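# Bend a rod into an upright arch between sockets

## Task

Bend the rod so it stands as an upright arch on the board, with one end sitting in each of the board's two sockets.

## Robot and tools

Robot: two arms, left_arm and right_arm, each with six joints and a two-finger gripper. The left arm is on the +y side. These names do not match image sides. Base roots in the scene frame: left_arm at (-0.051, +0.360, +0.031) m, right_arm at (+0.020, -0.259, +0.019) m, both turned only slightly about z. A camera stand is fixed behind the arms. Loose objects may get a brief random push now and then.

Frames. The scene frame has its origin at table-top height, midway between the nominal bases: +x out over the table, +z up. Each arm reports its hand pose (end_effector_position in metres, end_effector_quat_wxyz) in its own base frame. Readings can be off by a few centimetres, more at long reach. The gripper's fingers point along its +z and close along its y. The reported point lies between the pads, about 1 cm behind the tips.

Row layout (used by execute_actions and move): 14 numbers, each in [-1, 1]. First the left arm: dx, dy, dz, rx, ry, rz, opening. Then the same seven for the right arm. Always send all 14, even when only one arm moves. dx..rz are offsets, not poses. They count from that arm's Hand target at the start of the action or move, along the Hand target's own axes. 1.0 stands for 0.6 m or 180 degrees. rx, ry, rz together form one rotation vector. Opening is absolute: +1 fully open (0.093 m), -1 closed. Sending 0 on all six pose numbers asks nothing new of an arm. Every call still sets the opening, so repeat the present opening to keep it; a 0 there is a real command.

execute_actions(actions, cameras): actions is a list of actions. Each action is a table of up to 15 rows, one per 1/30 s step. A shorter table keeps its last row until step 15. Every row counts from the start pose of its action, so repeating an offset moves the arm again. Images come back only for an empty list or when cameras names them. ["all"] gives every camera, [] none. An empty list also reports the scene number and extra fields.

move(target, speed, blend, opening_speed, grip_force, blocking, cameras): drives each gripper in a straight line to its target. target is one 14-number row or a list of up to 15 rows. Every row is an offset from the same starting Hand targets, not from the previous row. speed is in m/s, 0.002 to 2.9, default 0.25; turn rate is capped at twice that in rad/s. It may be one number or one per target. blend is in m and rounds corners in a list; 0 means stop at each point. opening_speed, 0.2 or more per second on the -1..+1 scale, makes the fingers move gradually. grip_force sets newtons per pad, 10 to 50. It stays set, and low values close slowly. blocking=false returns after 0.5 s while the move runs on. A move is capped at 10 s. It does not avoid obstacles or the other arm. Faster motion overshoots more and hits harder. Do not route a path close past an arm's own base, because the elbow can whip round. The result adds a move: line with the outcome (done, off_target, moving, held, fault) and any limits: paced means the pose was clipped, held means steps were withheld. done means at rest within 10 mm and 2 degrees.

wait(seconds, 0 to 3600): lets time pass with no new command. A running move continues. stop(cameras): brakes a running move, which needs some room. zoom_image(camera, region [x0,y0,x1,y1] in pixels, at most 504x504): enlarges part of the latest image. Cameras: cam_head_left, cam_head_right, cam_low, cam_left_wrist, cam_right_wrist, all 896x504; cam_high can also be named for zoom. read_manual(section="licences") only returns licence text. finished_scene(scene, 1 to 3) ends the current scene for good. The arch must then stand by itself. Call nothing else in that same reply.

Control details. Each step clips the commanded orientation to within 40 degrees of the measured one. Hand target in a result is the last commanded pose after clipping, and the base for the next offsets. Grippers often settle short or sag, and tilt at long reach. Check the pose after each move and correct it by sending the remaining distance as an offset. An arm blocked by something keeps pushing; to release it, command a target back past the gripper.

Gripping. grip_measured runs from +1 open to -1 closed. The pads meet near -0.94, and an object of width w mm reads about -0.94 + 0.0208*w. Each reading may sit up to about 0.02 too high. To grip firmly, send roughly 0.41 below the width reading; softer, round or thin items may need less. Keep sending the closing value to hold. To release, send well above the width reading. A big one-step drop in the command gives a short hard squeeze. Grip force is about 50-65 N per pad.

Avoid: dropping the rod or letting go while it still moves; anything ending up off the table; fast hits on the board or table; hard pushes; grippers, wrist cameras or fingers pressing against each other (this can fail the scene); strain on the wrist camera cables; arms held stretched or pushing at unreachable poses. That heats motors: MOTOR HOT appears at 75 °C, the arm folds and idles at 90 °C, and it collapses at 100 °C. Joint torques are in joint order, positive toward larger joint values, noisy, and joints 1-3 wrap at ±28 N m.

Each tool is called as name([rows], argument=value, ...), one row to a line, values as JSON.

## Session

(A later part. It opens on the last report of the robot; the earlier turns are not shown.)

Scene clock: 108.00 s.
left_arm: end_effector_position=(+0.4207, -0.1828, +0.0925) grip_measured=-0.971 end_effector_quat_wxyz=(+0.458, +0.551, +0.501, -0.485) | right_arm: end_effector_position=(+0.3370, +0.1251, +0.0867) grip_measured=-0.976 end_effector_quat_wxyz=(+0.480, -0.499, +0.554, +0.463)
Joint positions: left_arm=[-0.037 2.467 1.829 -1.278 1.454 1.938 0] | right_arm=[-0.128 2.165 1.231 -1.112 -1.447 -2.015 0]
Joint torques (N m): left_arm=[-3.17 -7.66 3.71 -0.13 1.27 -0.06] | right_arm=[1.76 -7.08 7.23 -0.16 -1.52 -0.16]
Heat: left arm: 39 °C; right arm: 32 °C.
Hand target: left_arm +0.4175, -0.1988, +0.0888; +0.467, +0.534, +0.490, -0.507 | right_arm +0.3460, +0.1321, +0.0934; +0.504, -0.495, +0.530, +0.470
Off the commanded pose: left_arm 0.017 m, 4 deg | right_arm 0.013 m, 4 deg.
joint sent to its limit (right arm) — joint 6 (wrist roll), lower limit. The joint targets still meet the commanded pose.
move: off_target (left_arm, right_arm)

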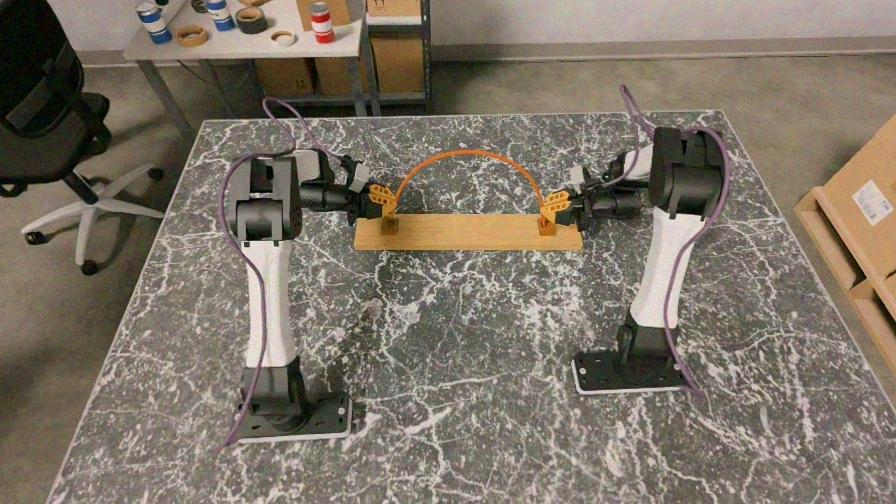

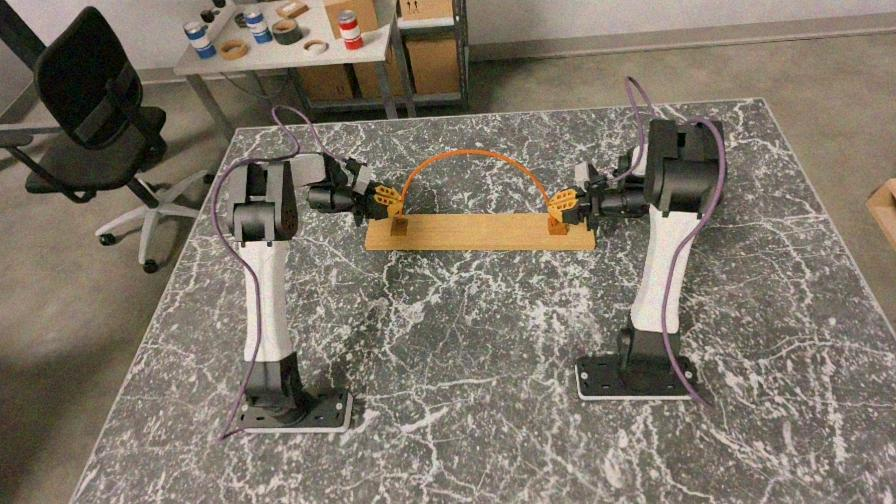

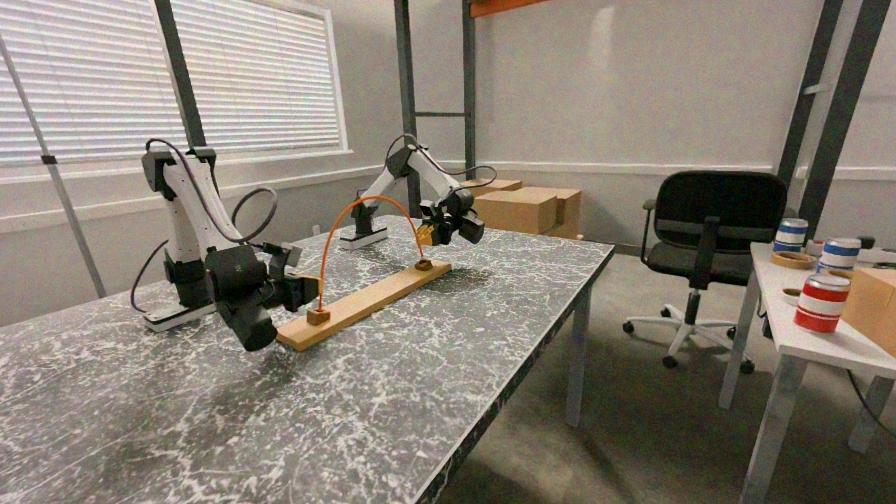

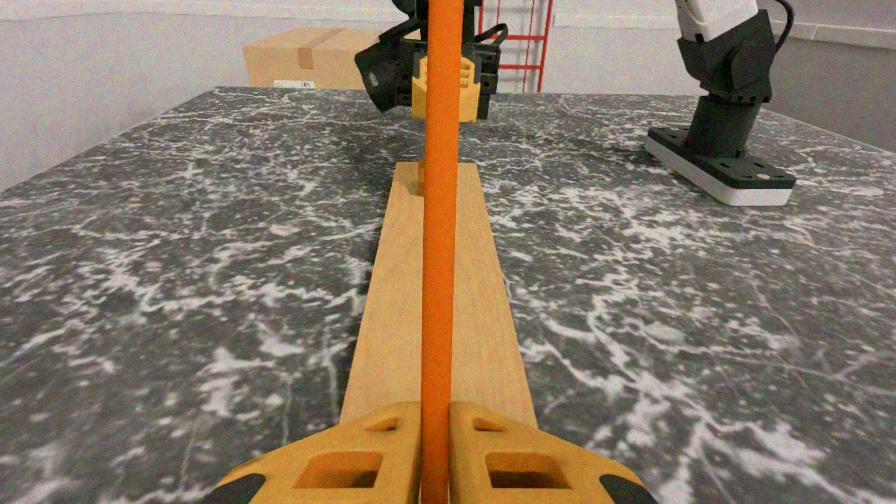

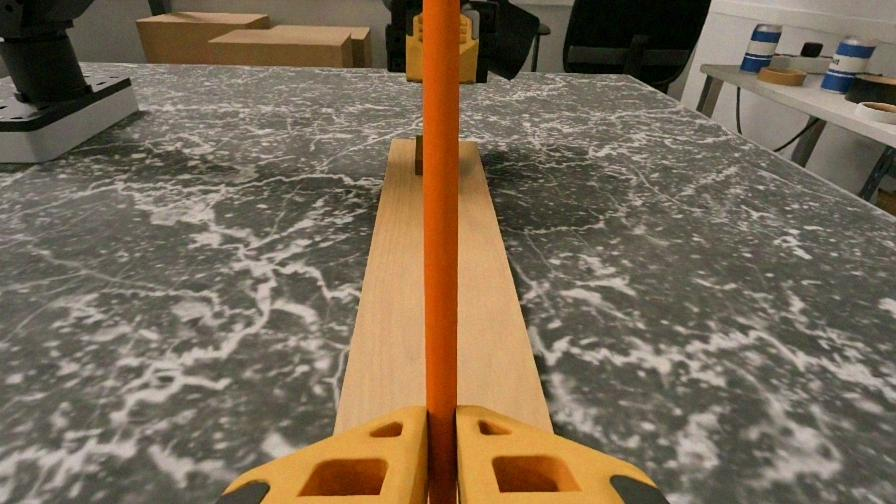

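move(target=[0,0,-0.005,0,0,0,-1,-0.010,-0.015,-0.005,0,0,-0.017,-1], cameras=["all"], speed=0.06)

zoom_image(camera="cam_low", region=[295, 270, 345, 330])

zoom_image(camera="cam_low", region=[405, 235, 445, 285])

zoom_image(camera="cam_head_left", region=[365, 190, 415, 250])

zoom_image(camera="cam_head_left", region=[525, 190, 575, 250])

zoom_image(camera="cam_head_right", region=[535, 190, 585, 250])

Scene clock: 113.23 s.
left_arm: end_effector_position=(+0.4207, -0.1828, +0.0925) grip_measured=-0.971 end_effector_quat_wxyz=(+0.458, +0.551, +0.501, -0.485) | right_arm: end_effector_position=(+0.3447, +0.1241, +0.0900) grip_measured=-0.976 end_effector_quat_wxyz=(+0.490, -0.509, +0.545, +0.451)
Joint positions: left_arm=[-0.037 2.467 1.829 -1.277 1.454 1.938 0] | right_arm=[-0.128 2.165 1.257 -1.096 -1.447 -2.015 0]
Joint torques (N m): left_arm=[-2.51 -7.94 3.44 -0.16 1.27 -0.04] | right_arm=[1.18 -7.66 7.49 -0.12 -1.5 -0.14]
Heat: left arm: 40 °C; right arm: 32 °C.
Hand target: left_arm +0.4177, -0.1958, +0.0889; +0.467, +0.534, +0.490, -0.507 | right_arm +0.3547, +0.1288, +0.0995; +0.516, -0.509, +0.517, +0.456
Off the commanded pose: left_arm 0.014 m, 4 deg | right_arm 0.015 m, 4 deg.
joint sent to its limit (right arm) — joint 6 (wrist roll), lower limit. The joint targets still meet the commanded pose.
move: off_target (left_arm, right_arm)

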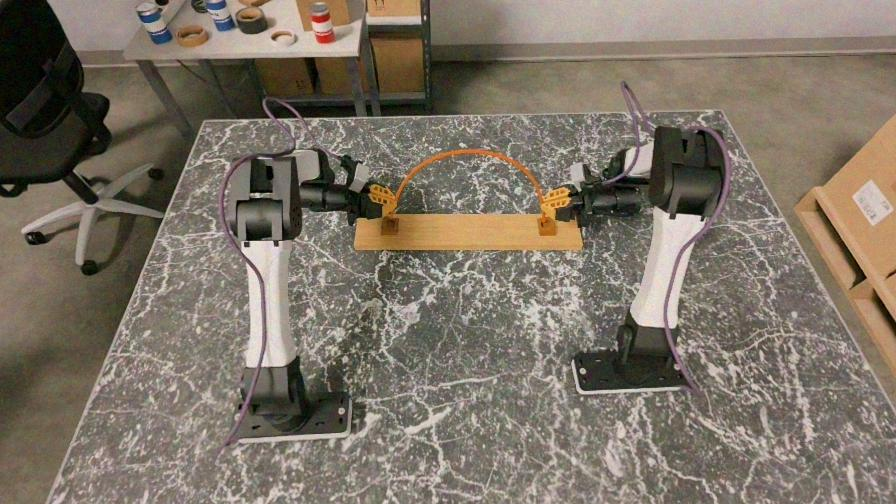

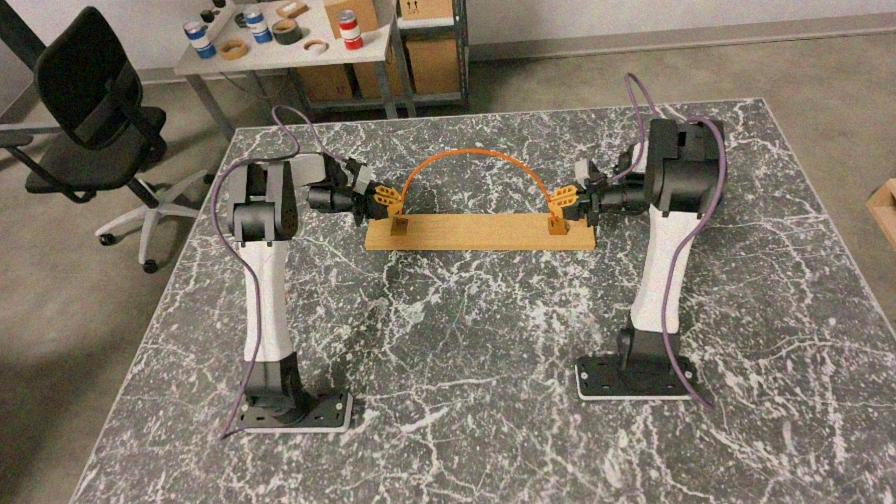

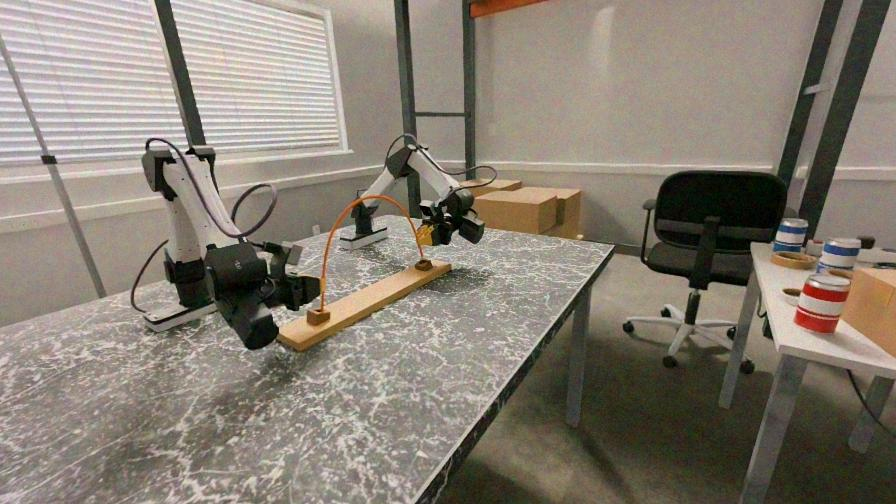

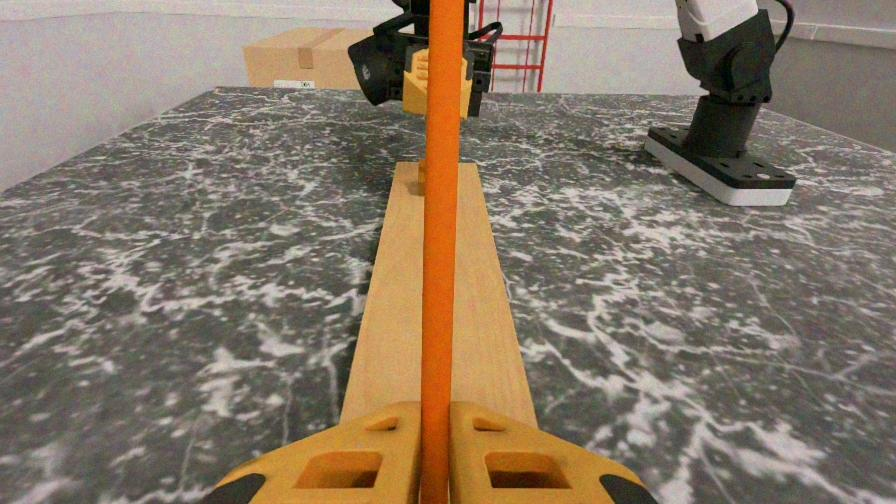

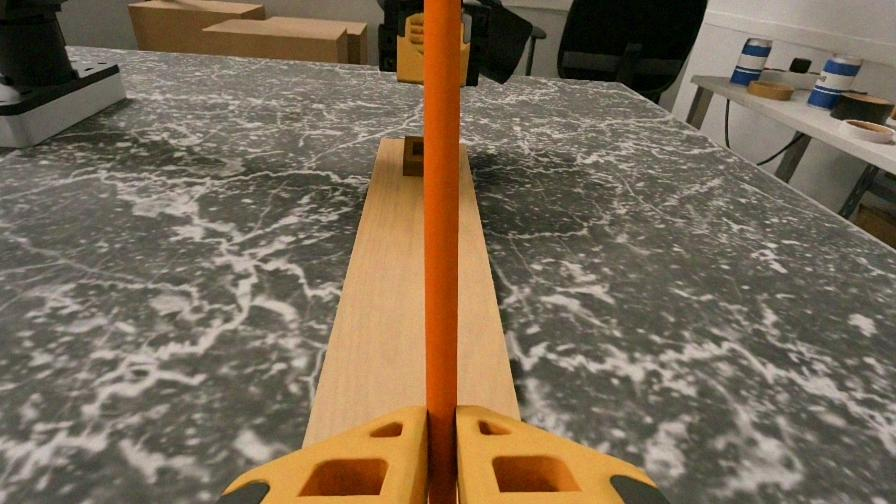

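Scaled by 8.400.

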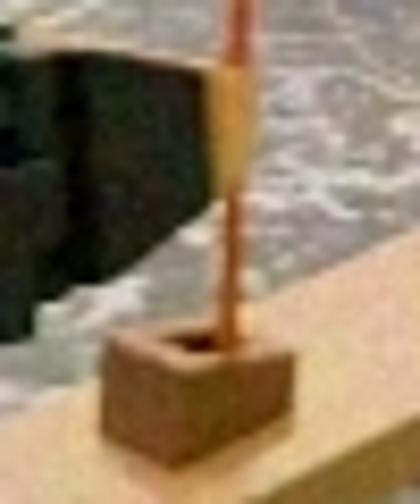

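Scaled by 10.080.

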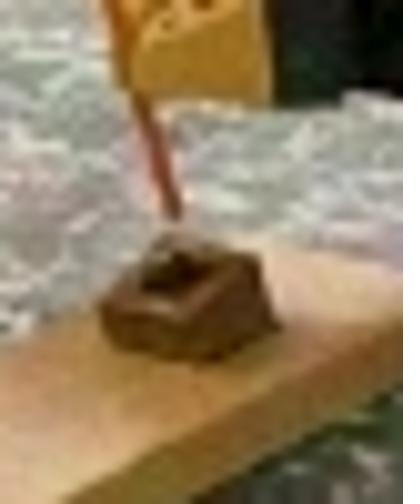

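Scaled by 8.400.

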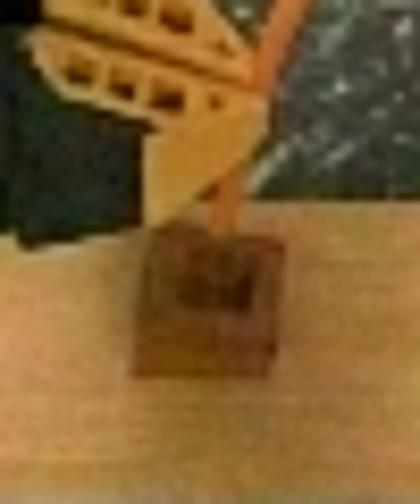

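Scaled by 8.400.

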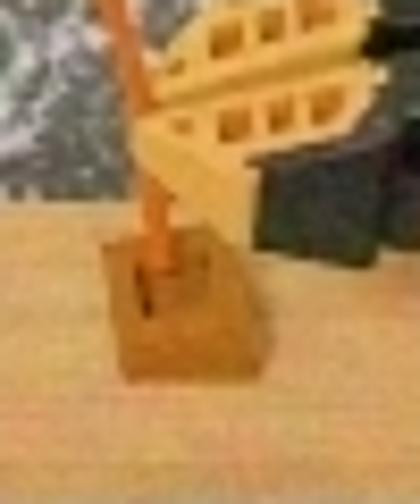

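Scaled by 8.400.

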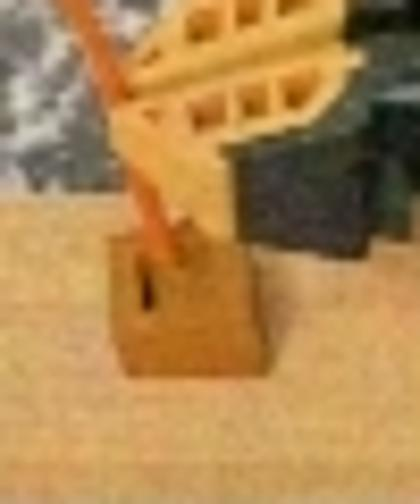

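move(target=[0,0,-0.016,0,0,0,-1,0.014,0,-0.006,0,0,0,-1], cameras=["cam_low","cam_head_left","cam_head_right"], speed=0.06)

zoom_image(camera="cam_low", region=[295, 270, 345, 330])

zoom_image(camera="cam_low", region=[405, 235, 445, 285])

zoom_image(camera="cam_head_left", region=[365, 190, 415, 250])

zoom_image(camera="cam_head_left", region=[525, 190, 575, 250])

Scene clock: 118.43 s.
left_arm: end_effector_position=(+0.4204, -0.1779, +0.0934) grip_measured=-0.971 end_effector_quat_wxyz=(+0.460, +0.548, +0.504, -0.484) | right_arm: end_effector_position=(+0.3460, +0.1219, +0.0878) grip_measured=-0.976 end_effector_quat_wxyz=(+0.493, -0.509, +0.546, +0.448)
Joint positions: left_arm=[-0.025 2.467 1.829 -1.304 1.454 1.962 0] | right_arm=[-0.134 2.171 1.257 -1.087 -1.447 -2.015 0]
Joint torques (N m): left_arm=[-1.59 -7.54 4.14 -0.39 1.18 0.16] | right_arm=[0.84 -6.93 6.63 0.03 -1.42 -0.16]
Heat: left arm: 40 °C; right arm: 32 °C.
Hand target: left_arm +0.4185, -0.1864, +0.0894; +0.467, +0.534, +0.490, -0.507 | right_arm +0.3549, +0.1247, +0.0914; +0.516, -0.509, +0.517, +0.456
Off the commanded pose: left_arm 0.009 m, 4 deg | right_arm 0.010 m, 4 deg.
joint sent to its limit (right arm) — joint 6 (wrist roll), lower limit. The joint targets still meet the commanded pose.
move: off_target (left_arm, right_arm)
Images, in order (width x height): cam_head_left 896x504, cam_head_right 896x504, cam_low 896x504.

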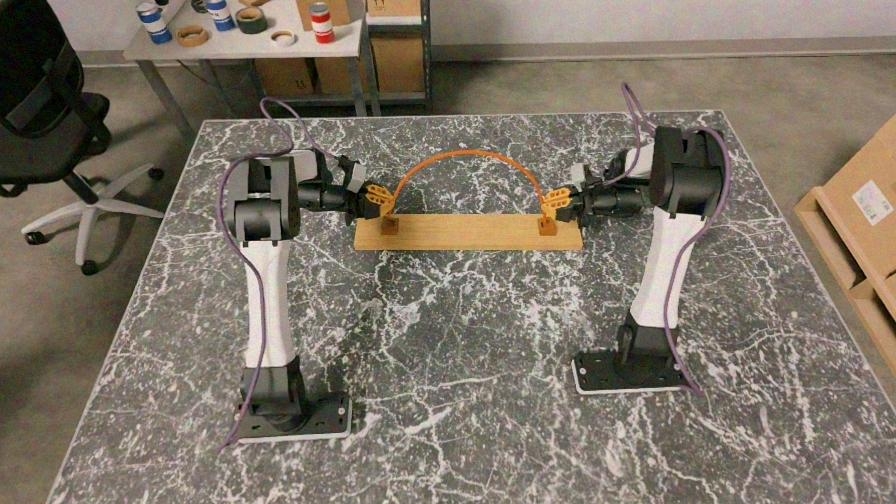

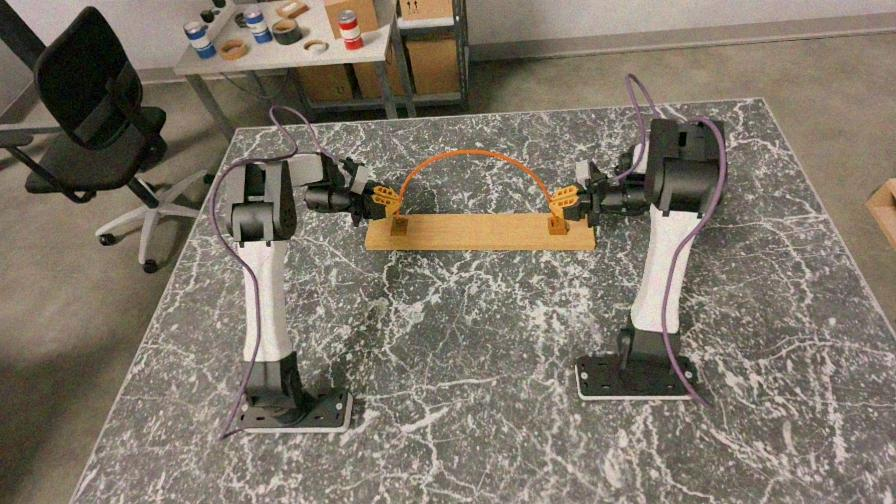

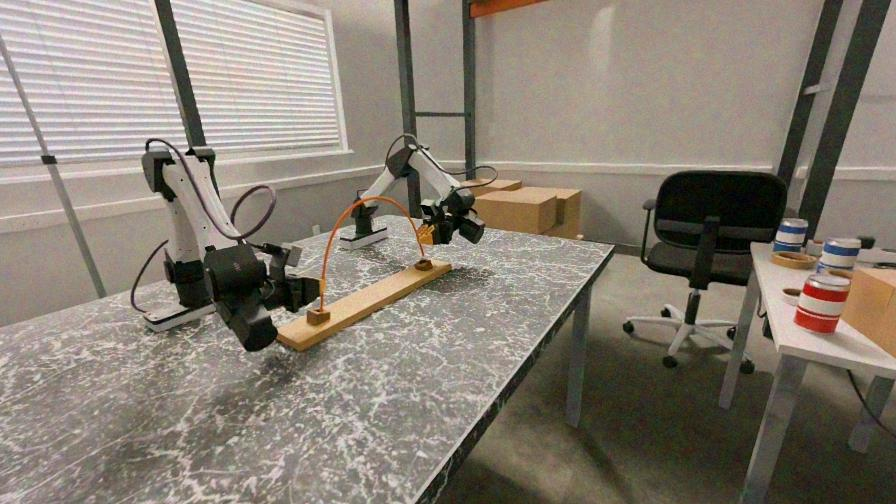

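Scaled by 8.400.

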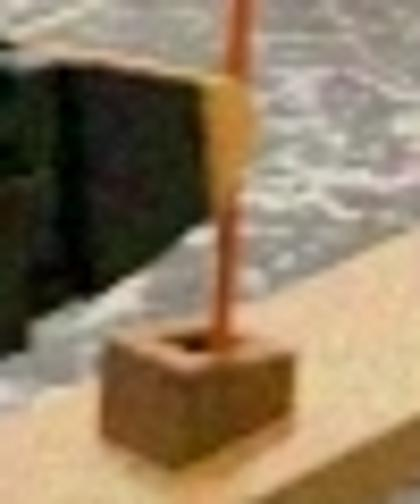

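Scaled by 10.080.

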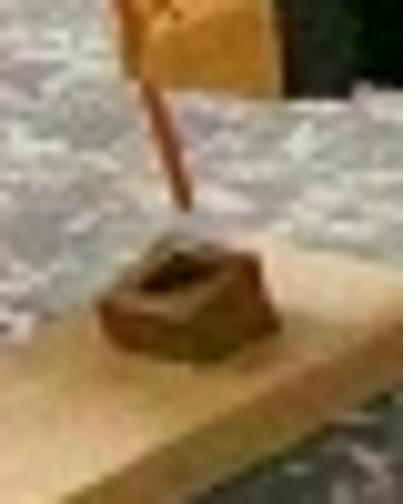

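Scaled by 8.400.

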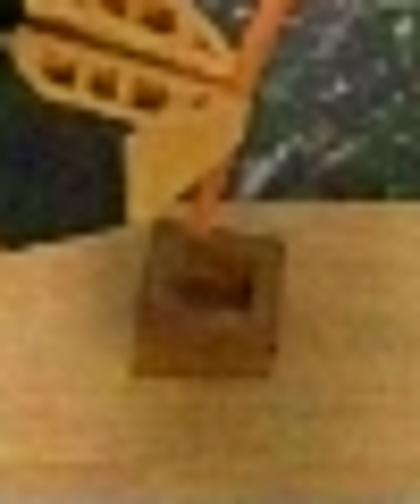

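Scaled by 8.400.

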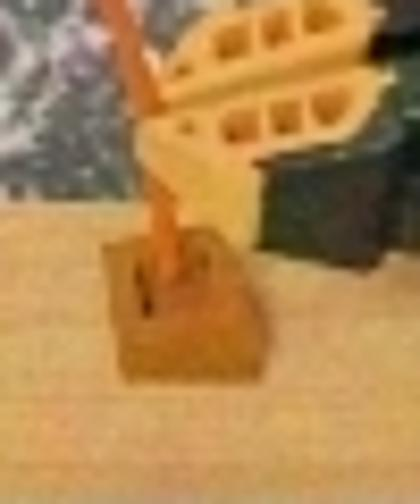

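move(target=[0,-0.022,0.004,0,0,0,-1,0.004,-0.012,0,0,0,0,-1], cameras=["all"], speed=0.06)

zoom_image(camera="cam_low", region=[295, 270, 345, 330])

zoom_image(camera="cam_low", region=[405, 235, 445, 285])

zoom_image(camera="cam_head_left", region=[365, 190, 415, 250])

zoom_image(camera="cam_head_left", region=[525, 190, 575, 250])

Scene clock: 140.20 s.
left_arm: end_effector_position=(+0.4067, -0.1776, +0.0809) grip_measured=-0.971 end_effector_quat_wxyz=(+0.449, +0.539, +0.511, -0.496) | right_arm: end_effector_position=(+0.3504, +0.1213, +0.0831) grip_measured=-0.976 end_effector_quat_wxyz=(+0.491, -0.509, +0.547, +0.449)
Joint positions: left_arm=[-0.025 2.467 1.762 -1.315 1.454 2 0] | right_arm=[-0.134 2.196 1.278 -1.087 -1.443 -2.015 0]
Joint torques (N m): left_arm=[-1.98 -9.78 3.56 -0.43 1.18 0.27] | right_arm=[0.81 -6.99 7.94 -0.06 -1.46 -0.14]
Heat: left arm: 42 °C; right arm: 33 °C.
Hand target: left_arm +0.4051, -0.1877, +0.0893; +0.467, +0.534, +0.490, -0.507 | right_arm +0.3623, +0.1241, +0.0894; +0.516, -0.509, +0.517, +0.456
Off the commanded pose: left_arm 0.013 m, 3 deg | right_arm 0.014 m, 5 deg.
joint sent to its limit (right arm) — joint 6 (wrist roll), lower limit. The joint targets still meet the commanded pose.
move: off_target (left_arm, right_arm)

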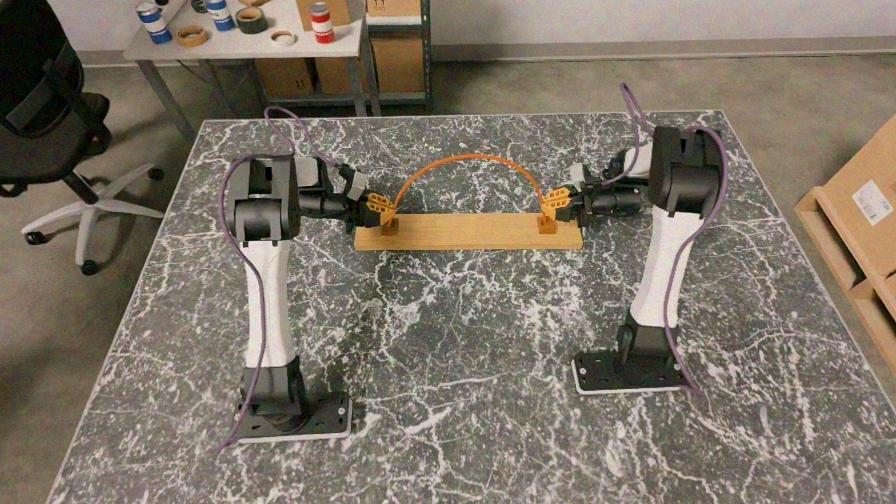

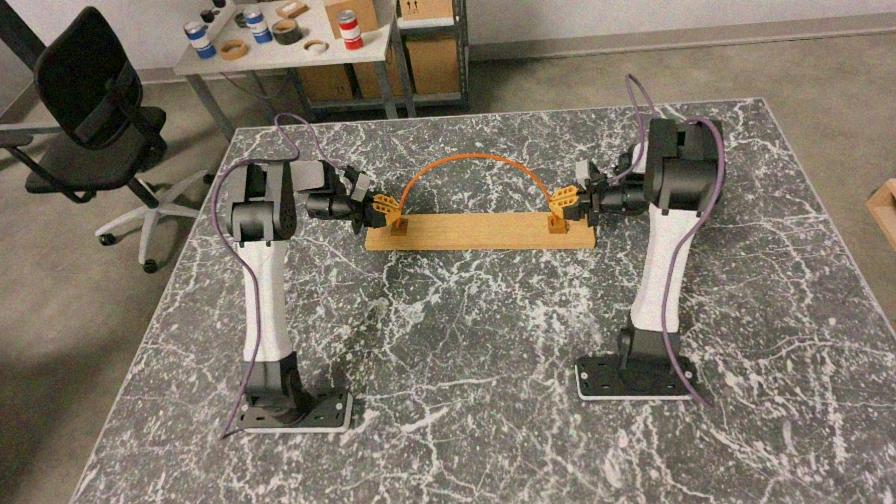

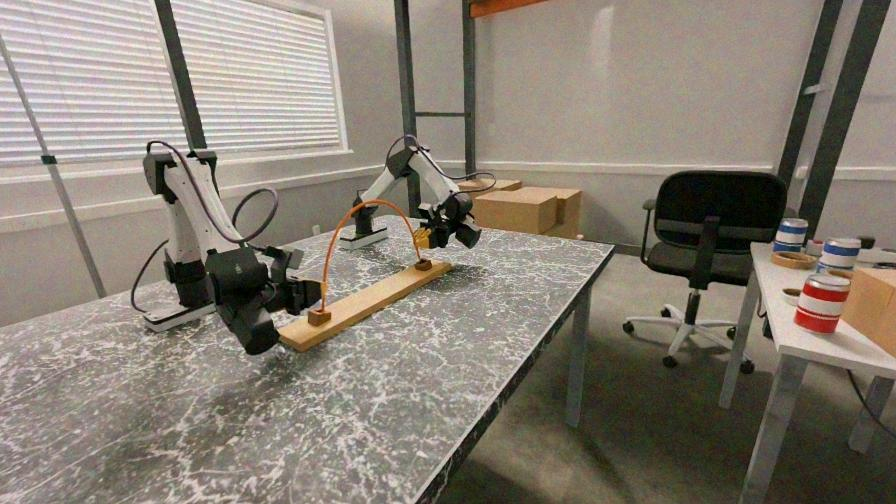

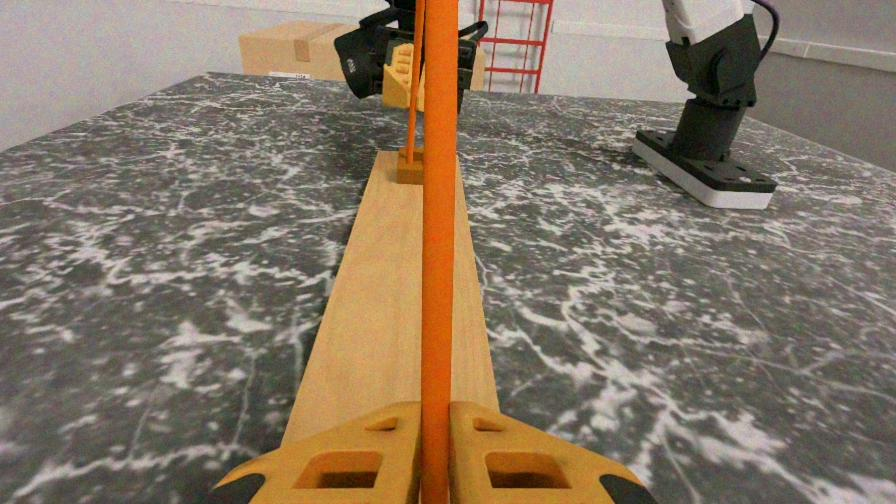

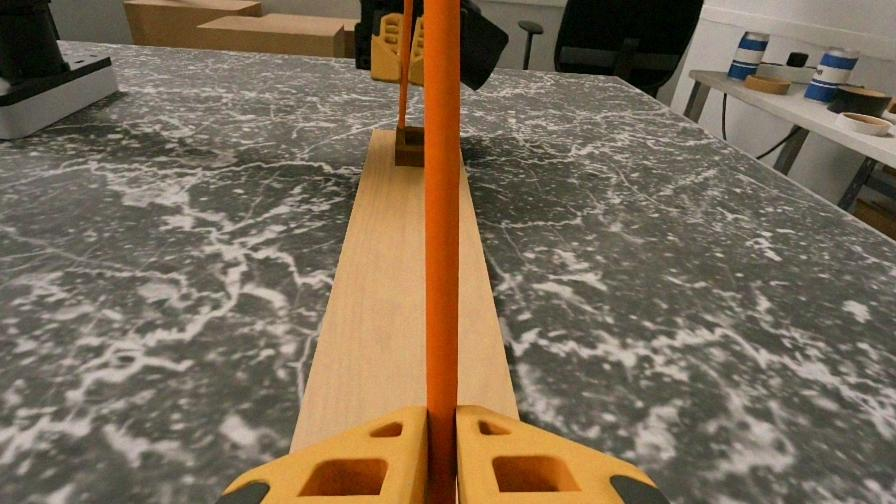

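Scaled by 8.400.

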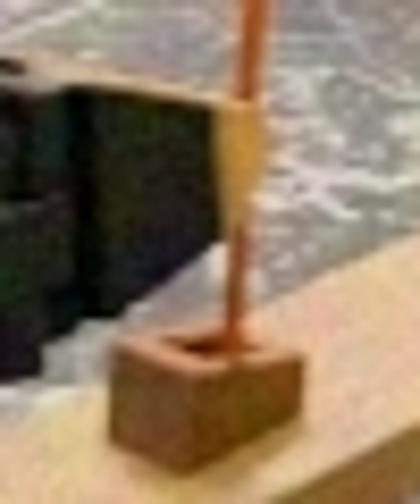

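Scaled by 10.080.

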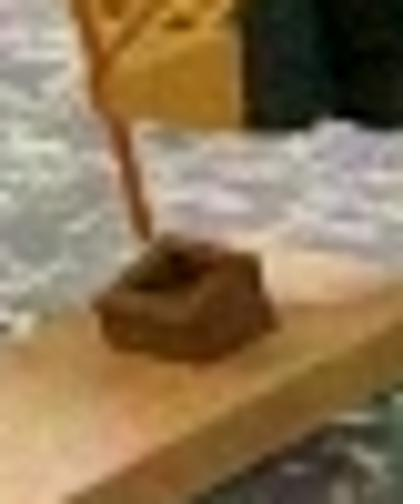

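Scaled by 8.400.

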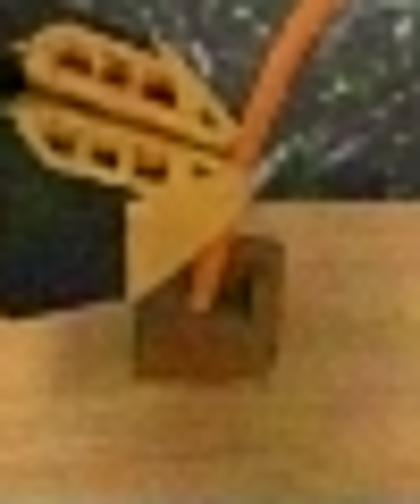

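Scaled by 8.400.

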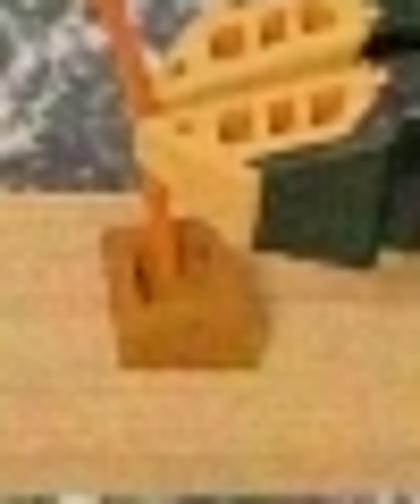

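zoom_image(camera="cam_left_wrist", region=[370, 60, 490, 200])

zoom_image(camera="cam_right_wrist", region=[350, 40, 480, 180])

Scaled by 3.600.

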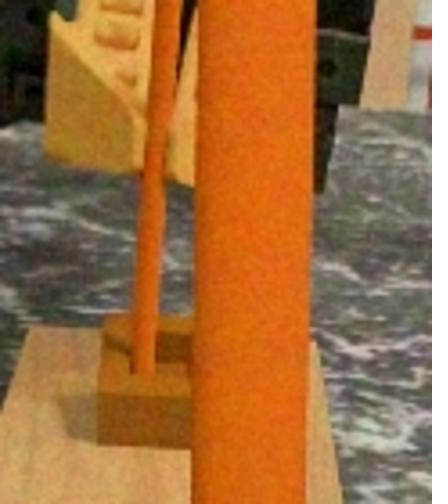

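Scaled by 3.600.

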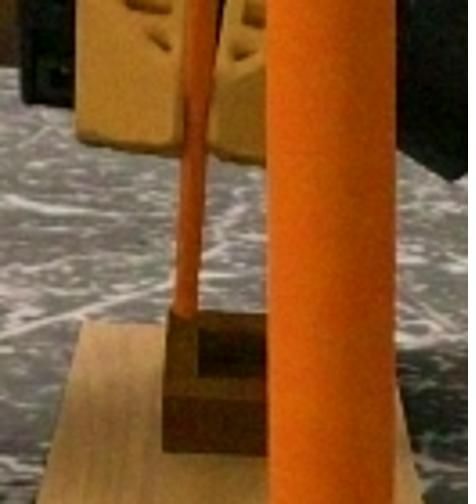

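move(target=[-0.006,0.018,0.004,0,0,0,-1,-0.002,0.014,0,0,0,0,-1], cameras=["all"], speed=0.06)

zoom_image(camera="cam_left_wrist", region=[370, 60, 490, 200])

zoom_image(camera="cam_right_wrist", region=[350, 40, 480, 180])

zoom_image(camera="cam_head_left", region=[365, 190, 415, 250])

zoom_image(camera="cam_low", region=[295, 270, 345, 330])

Scene clock: 148.27 s.
left_arm: end_effector_position=(+0.4134, -0.1778, +0.0875) grip_measured=-0.971 end_effector_quat_wxyz=(+0.455, +0.545, +0.506, -0.489) | right_arm: end_effector_position=(+0.3505, +0.1212, +0.0830) grip_measured=-0.976 end_effector_quat_wxyz=(+0.491, -0.509, +0.546, +0.448)
Joint positions: left_arm=[-0.025 2.467 1.797 -1.316 1.454 1.989 0] | right_arm=[-0.134 2.196 1.278 -1.085 -1.443 -2.015 0]
Joint torques (N m): left_arm=[-2.62 -8.35 5.93 -0.4 1.21 -0.04] | right_arm=[0.84 -9.03 3.99 0.06 -1.45 -0.16]
Heat: left arm: 43 °C; right arm: 33 °C.
Hand target: left_arm +0.4156, -0.1911, +0.0927; +0.467, +0.534, +0.490, -0.507 | right_arm +0.3539, +0.1247, +0.0902; +0.516, -0.509, +0.517, +0.456
Off the commanded pose: left_arm 0.015 m, 3 deg | right_arm 0.009 m, 5 deg.
joint sent to its limit (right arm) — joint 6 (wrist roll), lower limit. The joint targets still meet the commanded pose.
move: off_target (left_arm, right_arm)

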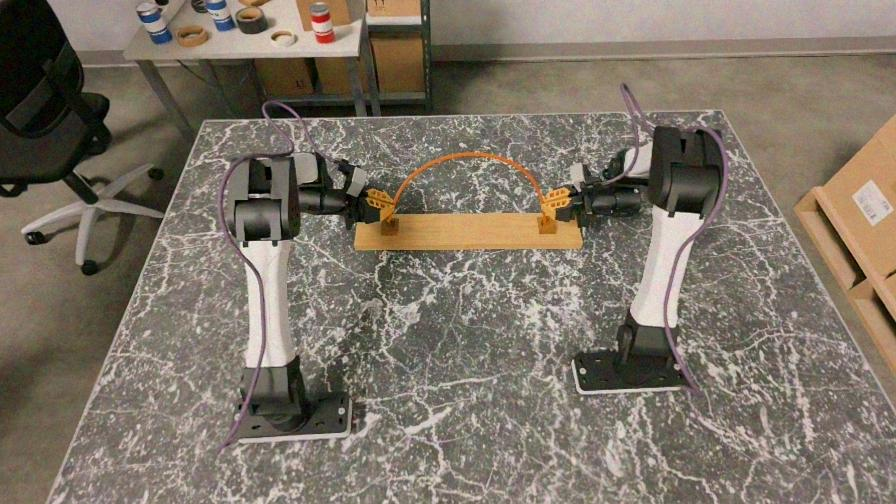

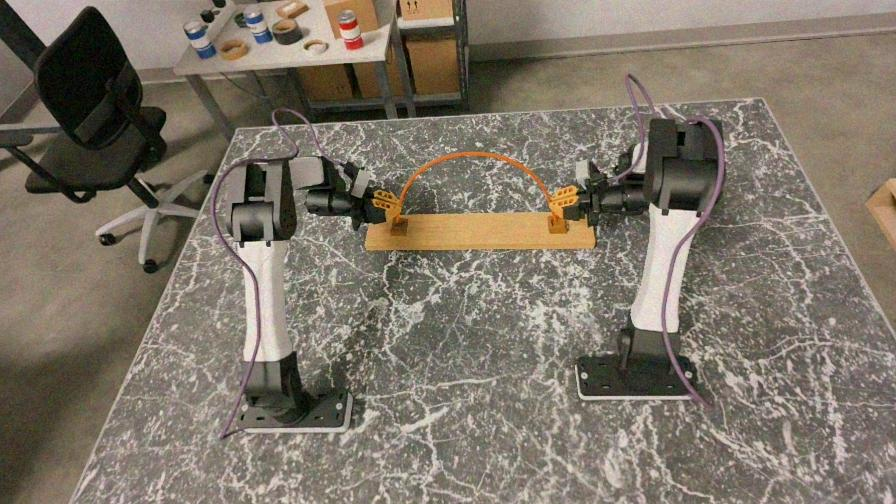

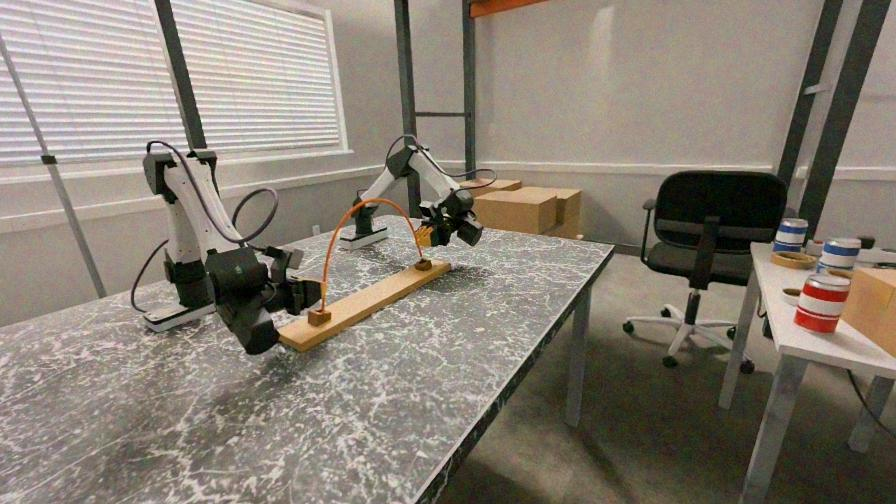

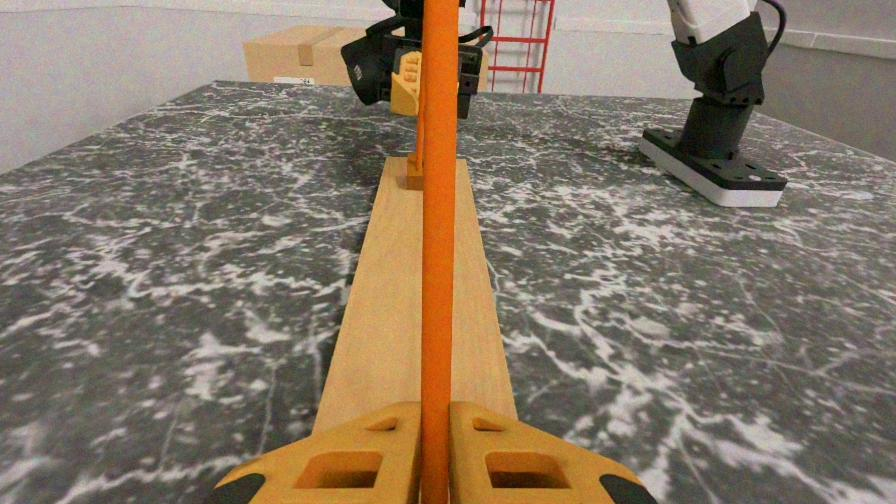

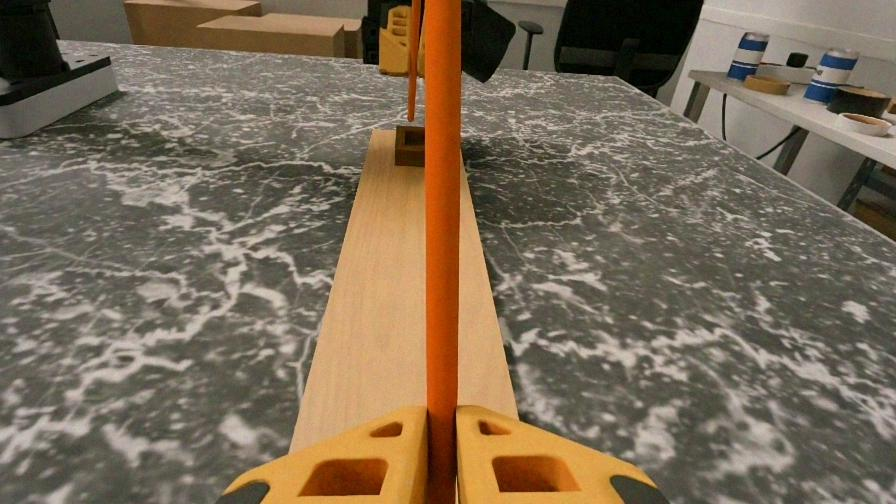

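Scaled by 3.600.

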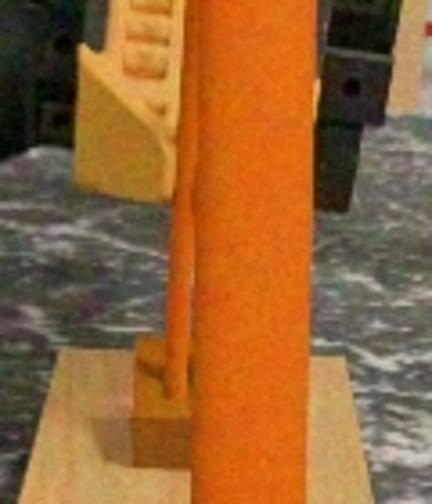

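Scaled by 3.600.

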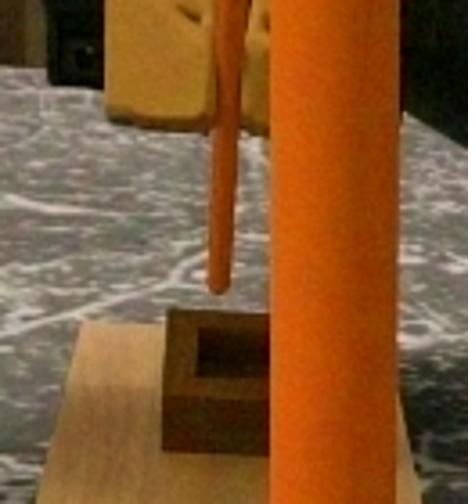

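Scaled by 8.400.

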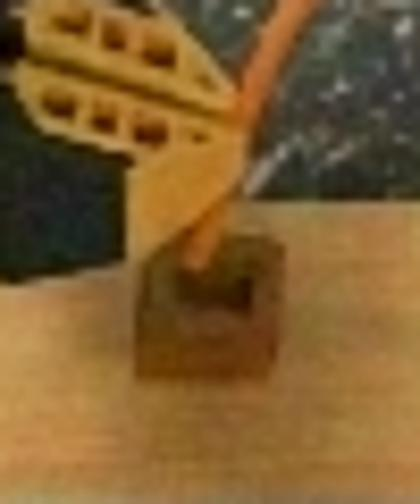

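Scaled by 8.400.

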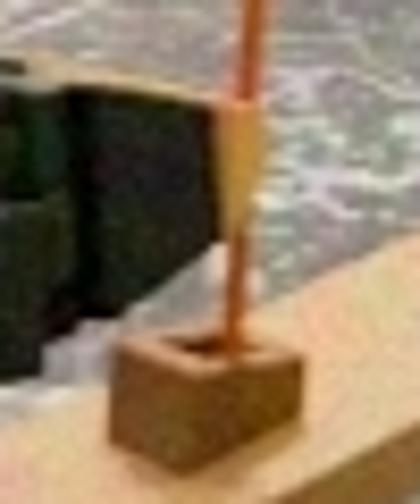

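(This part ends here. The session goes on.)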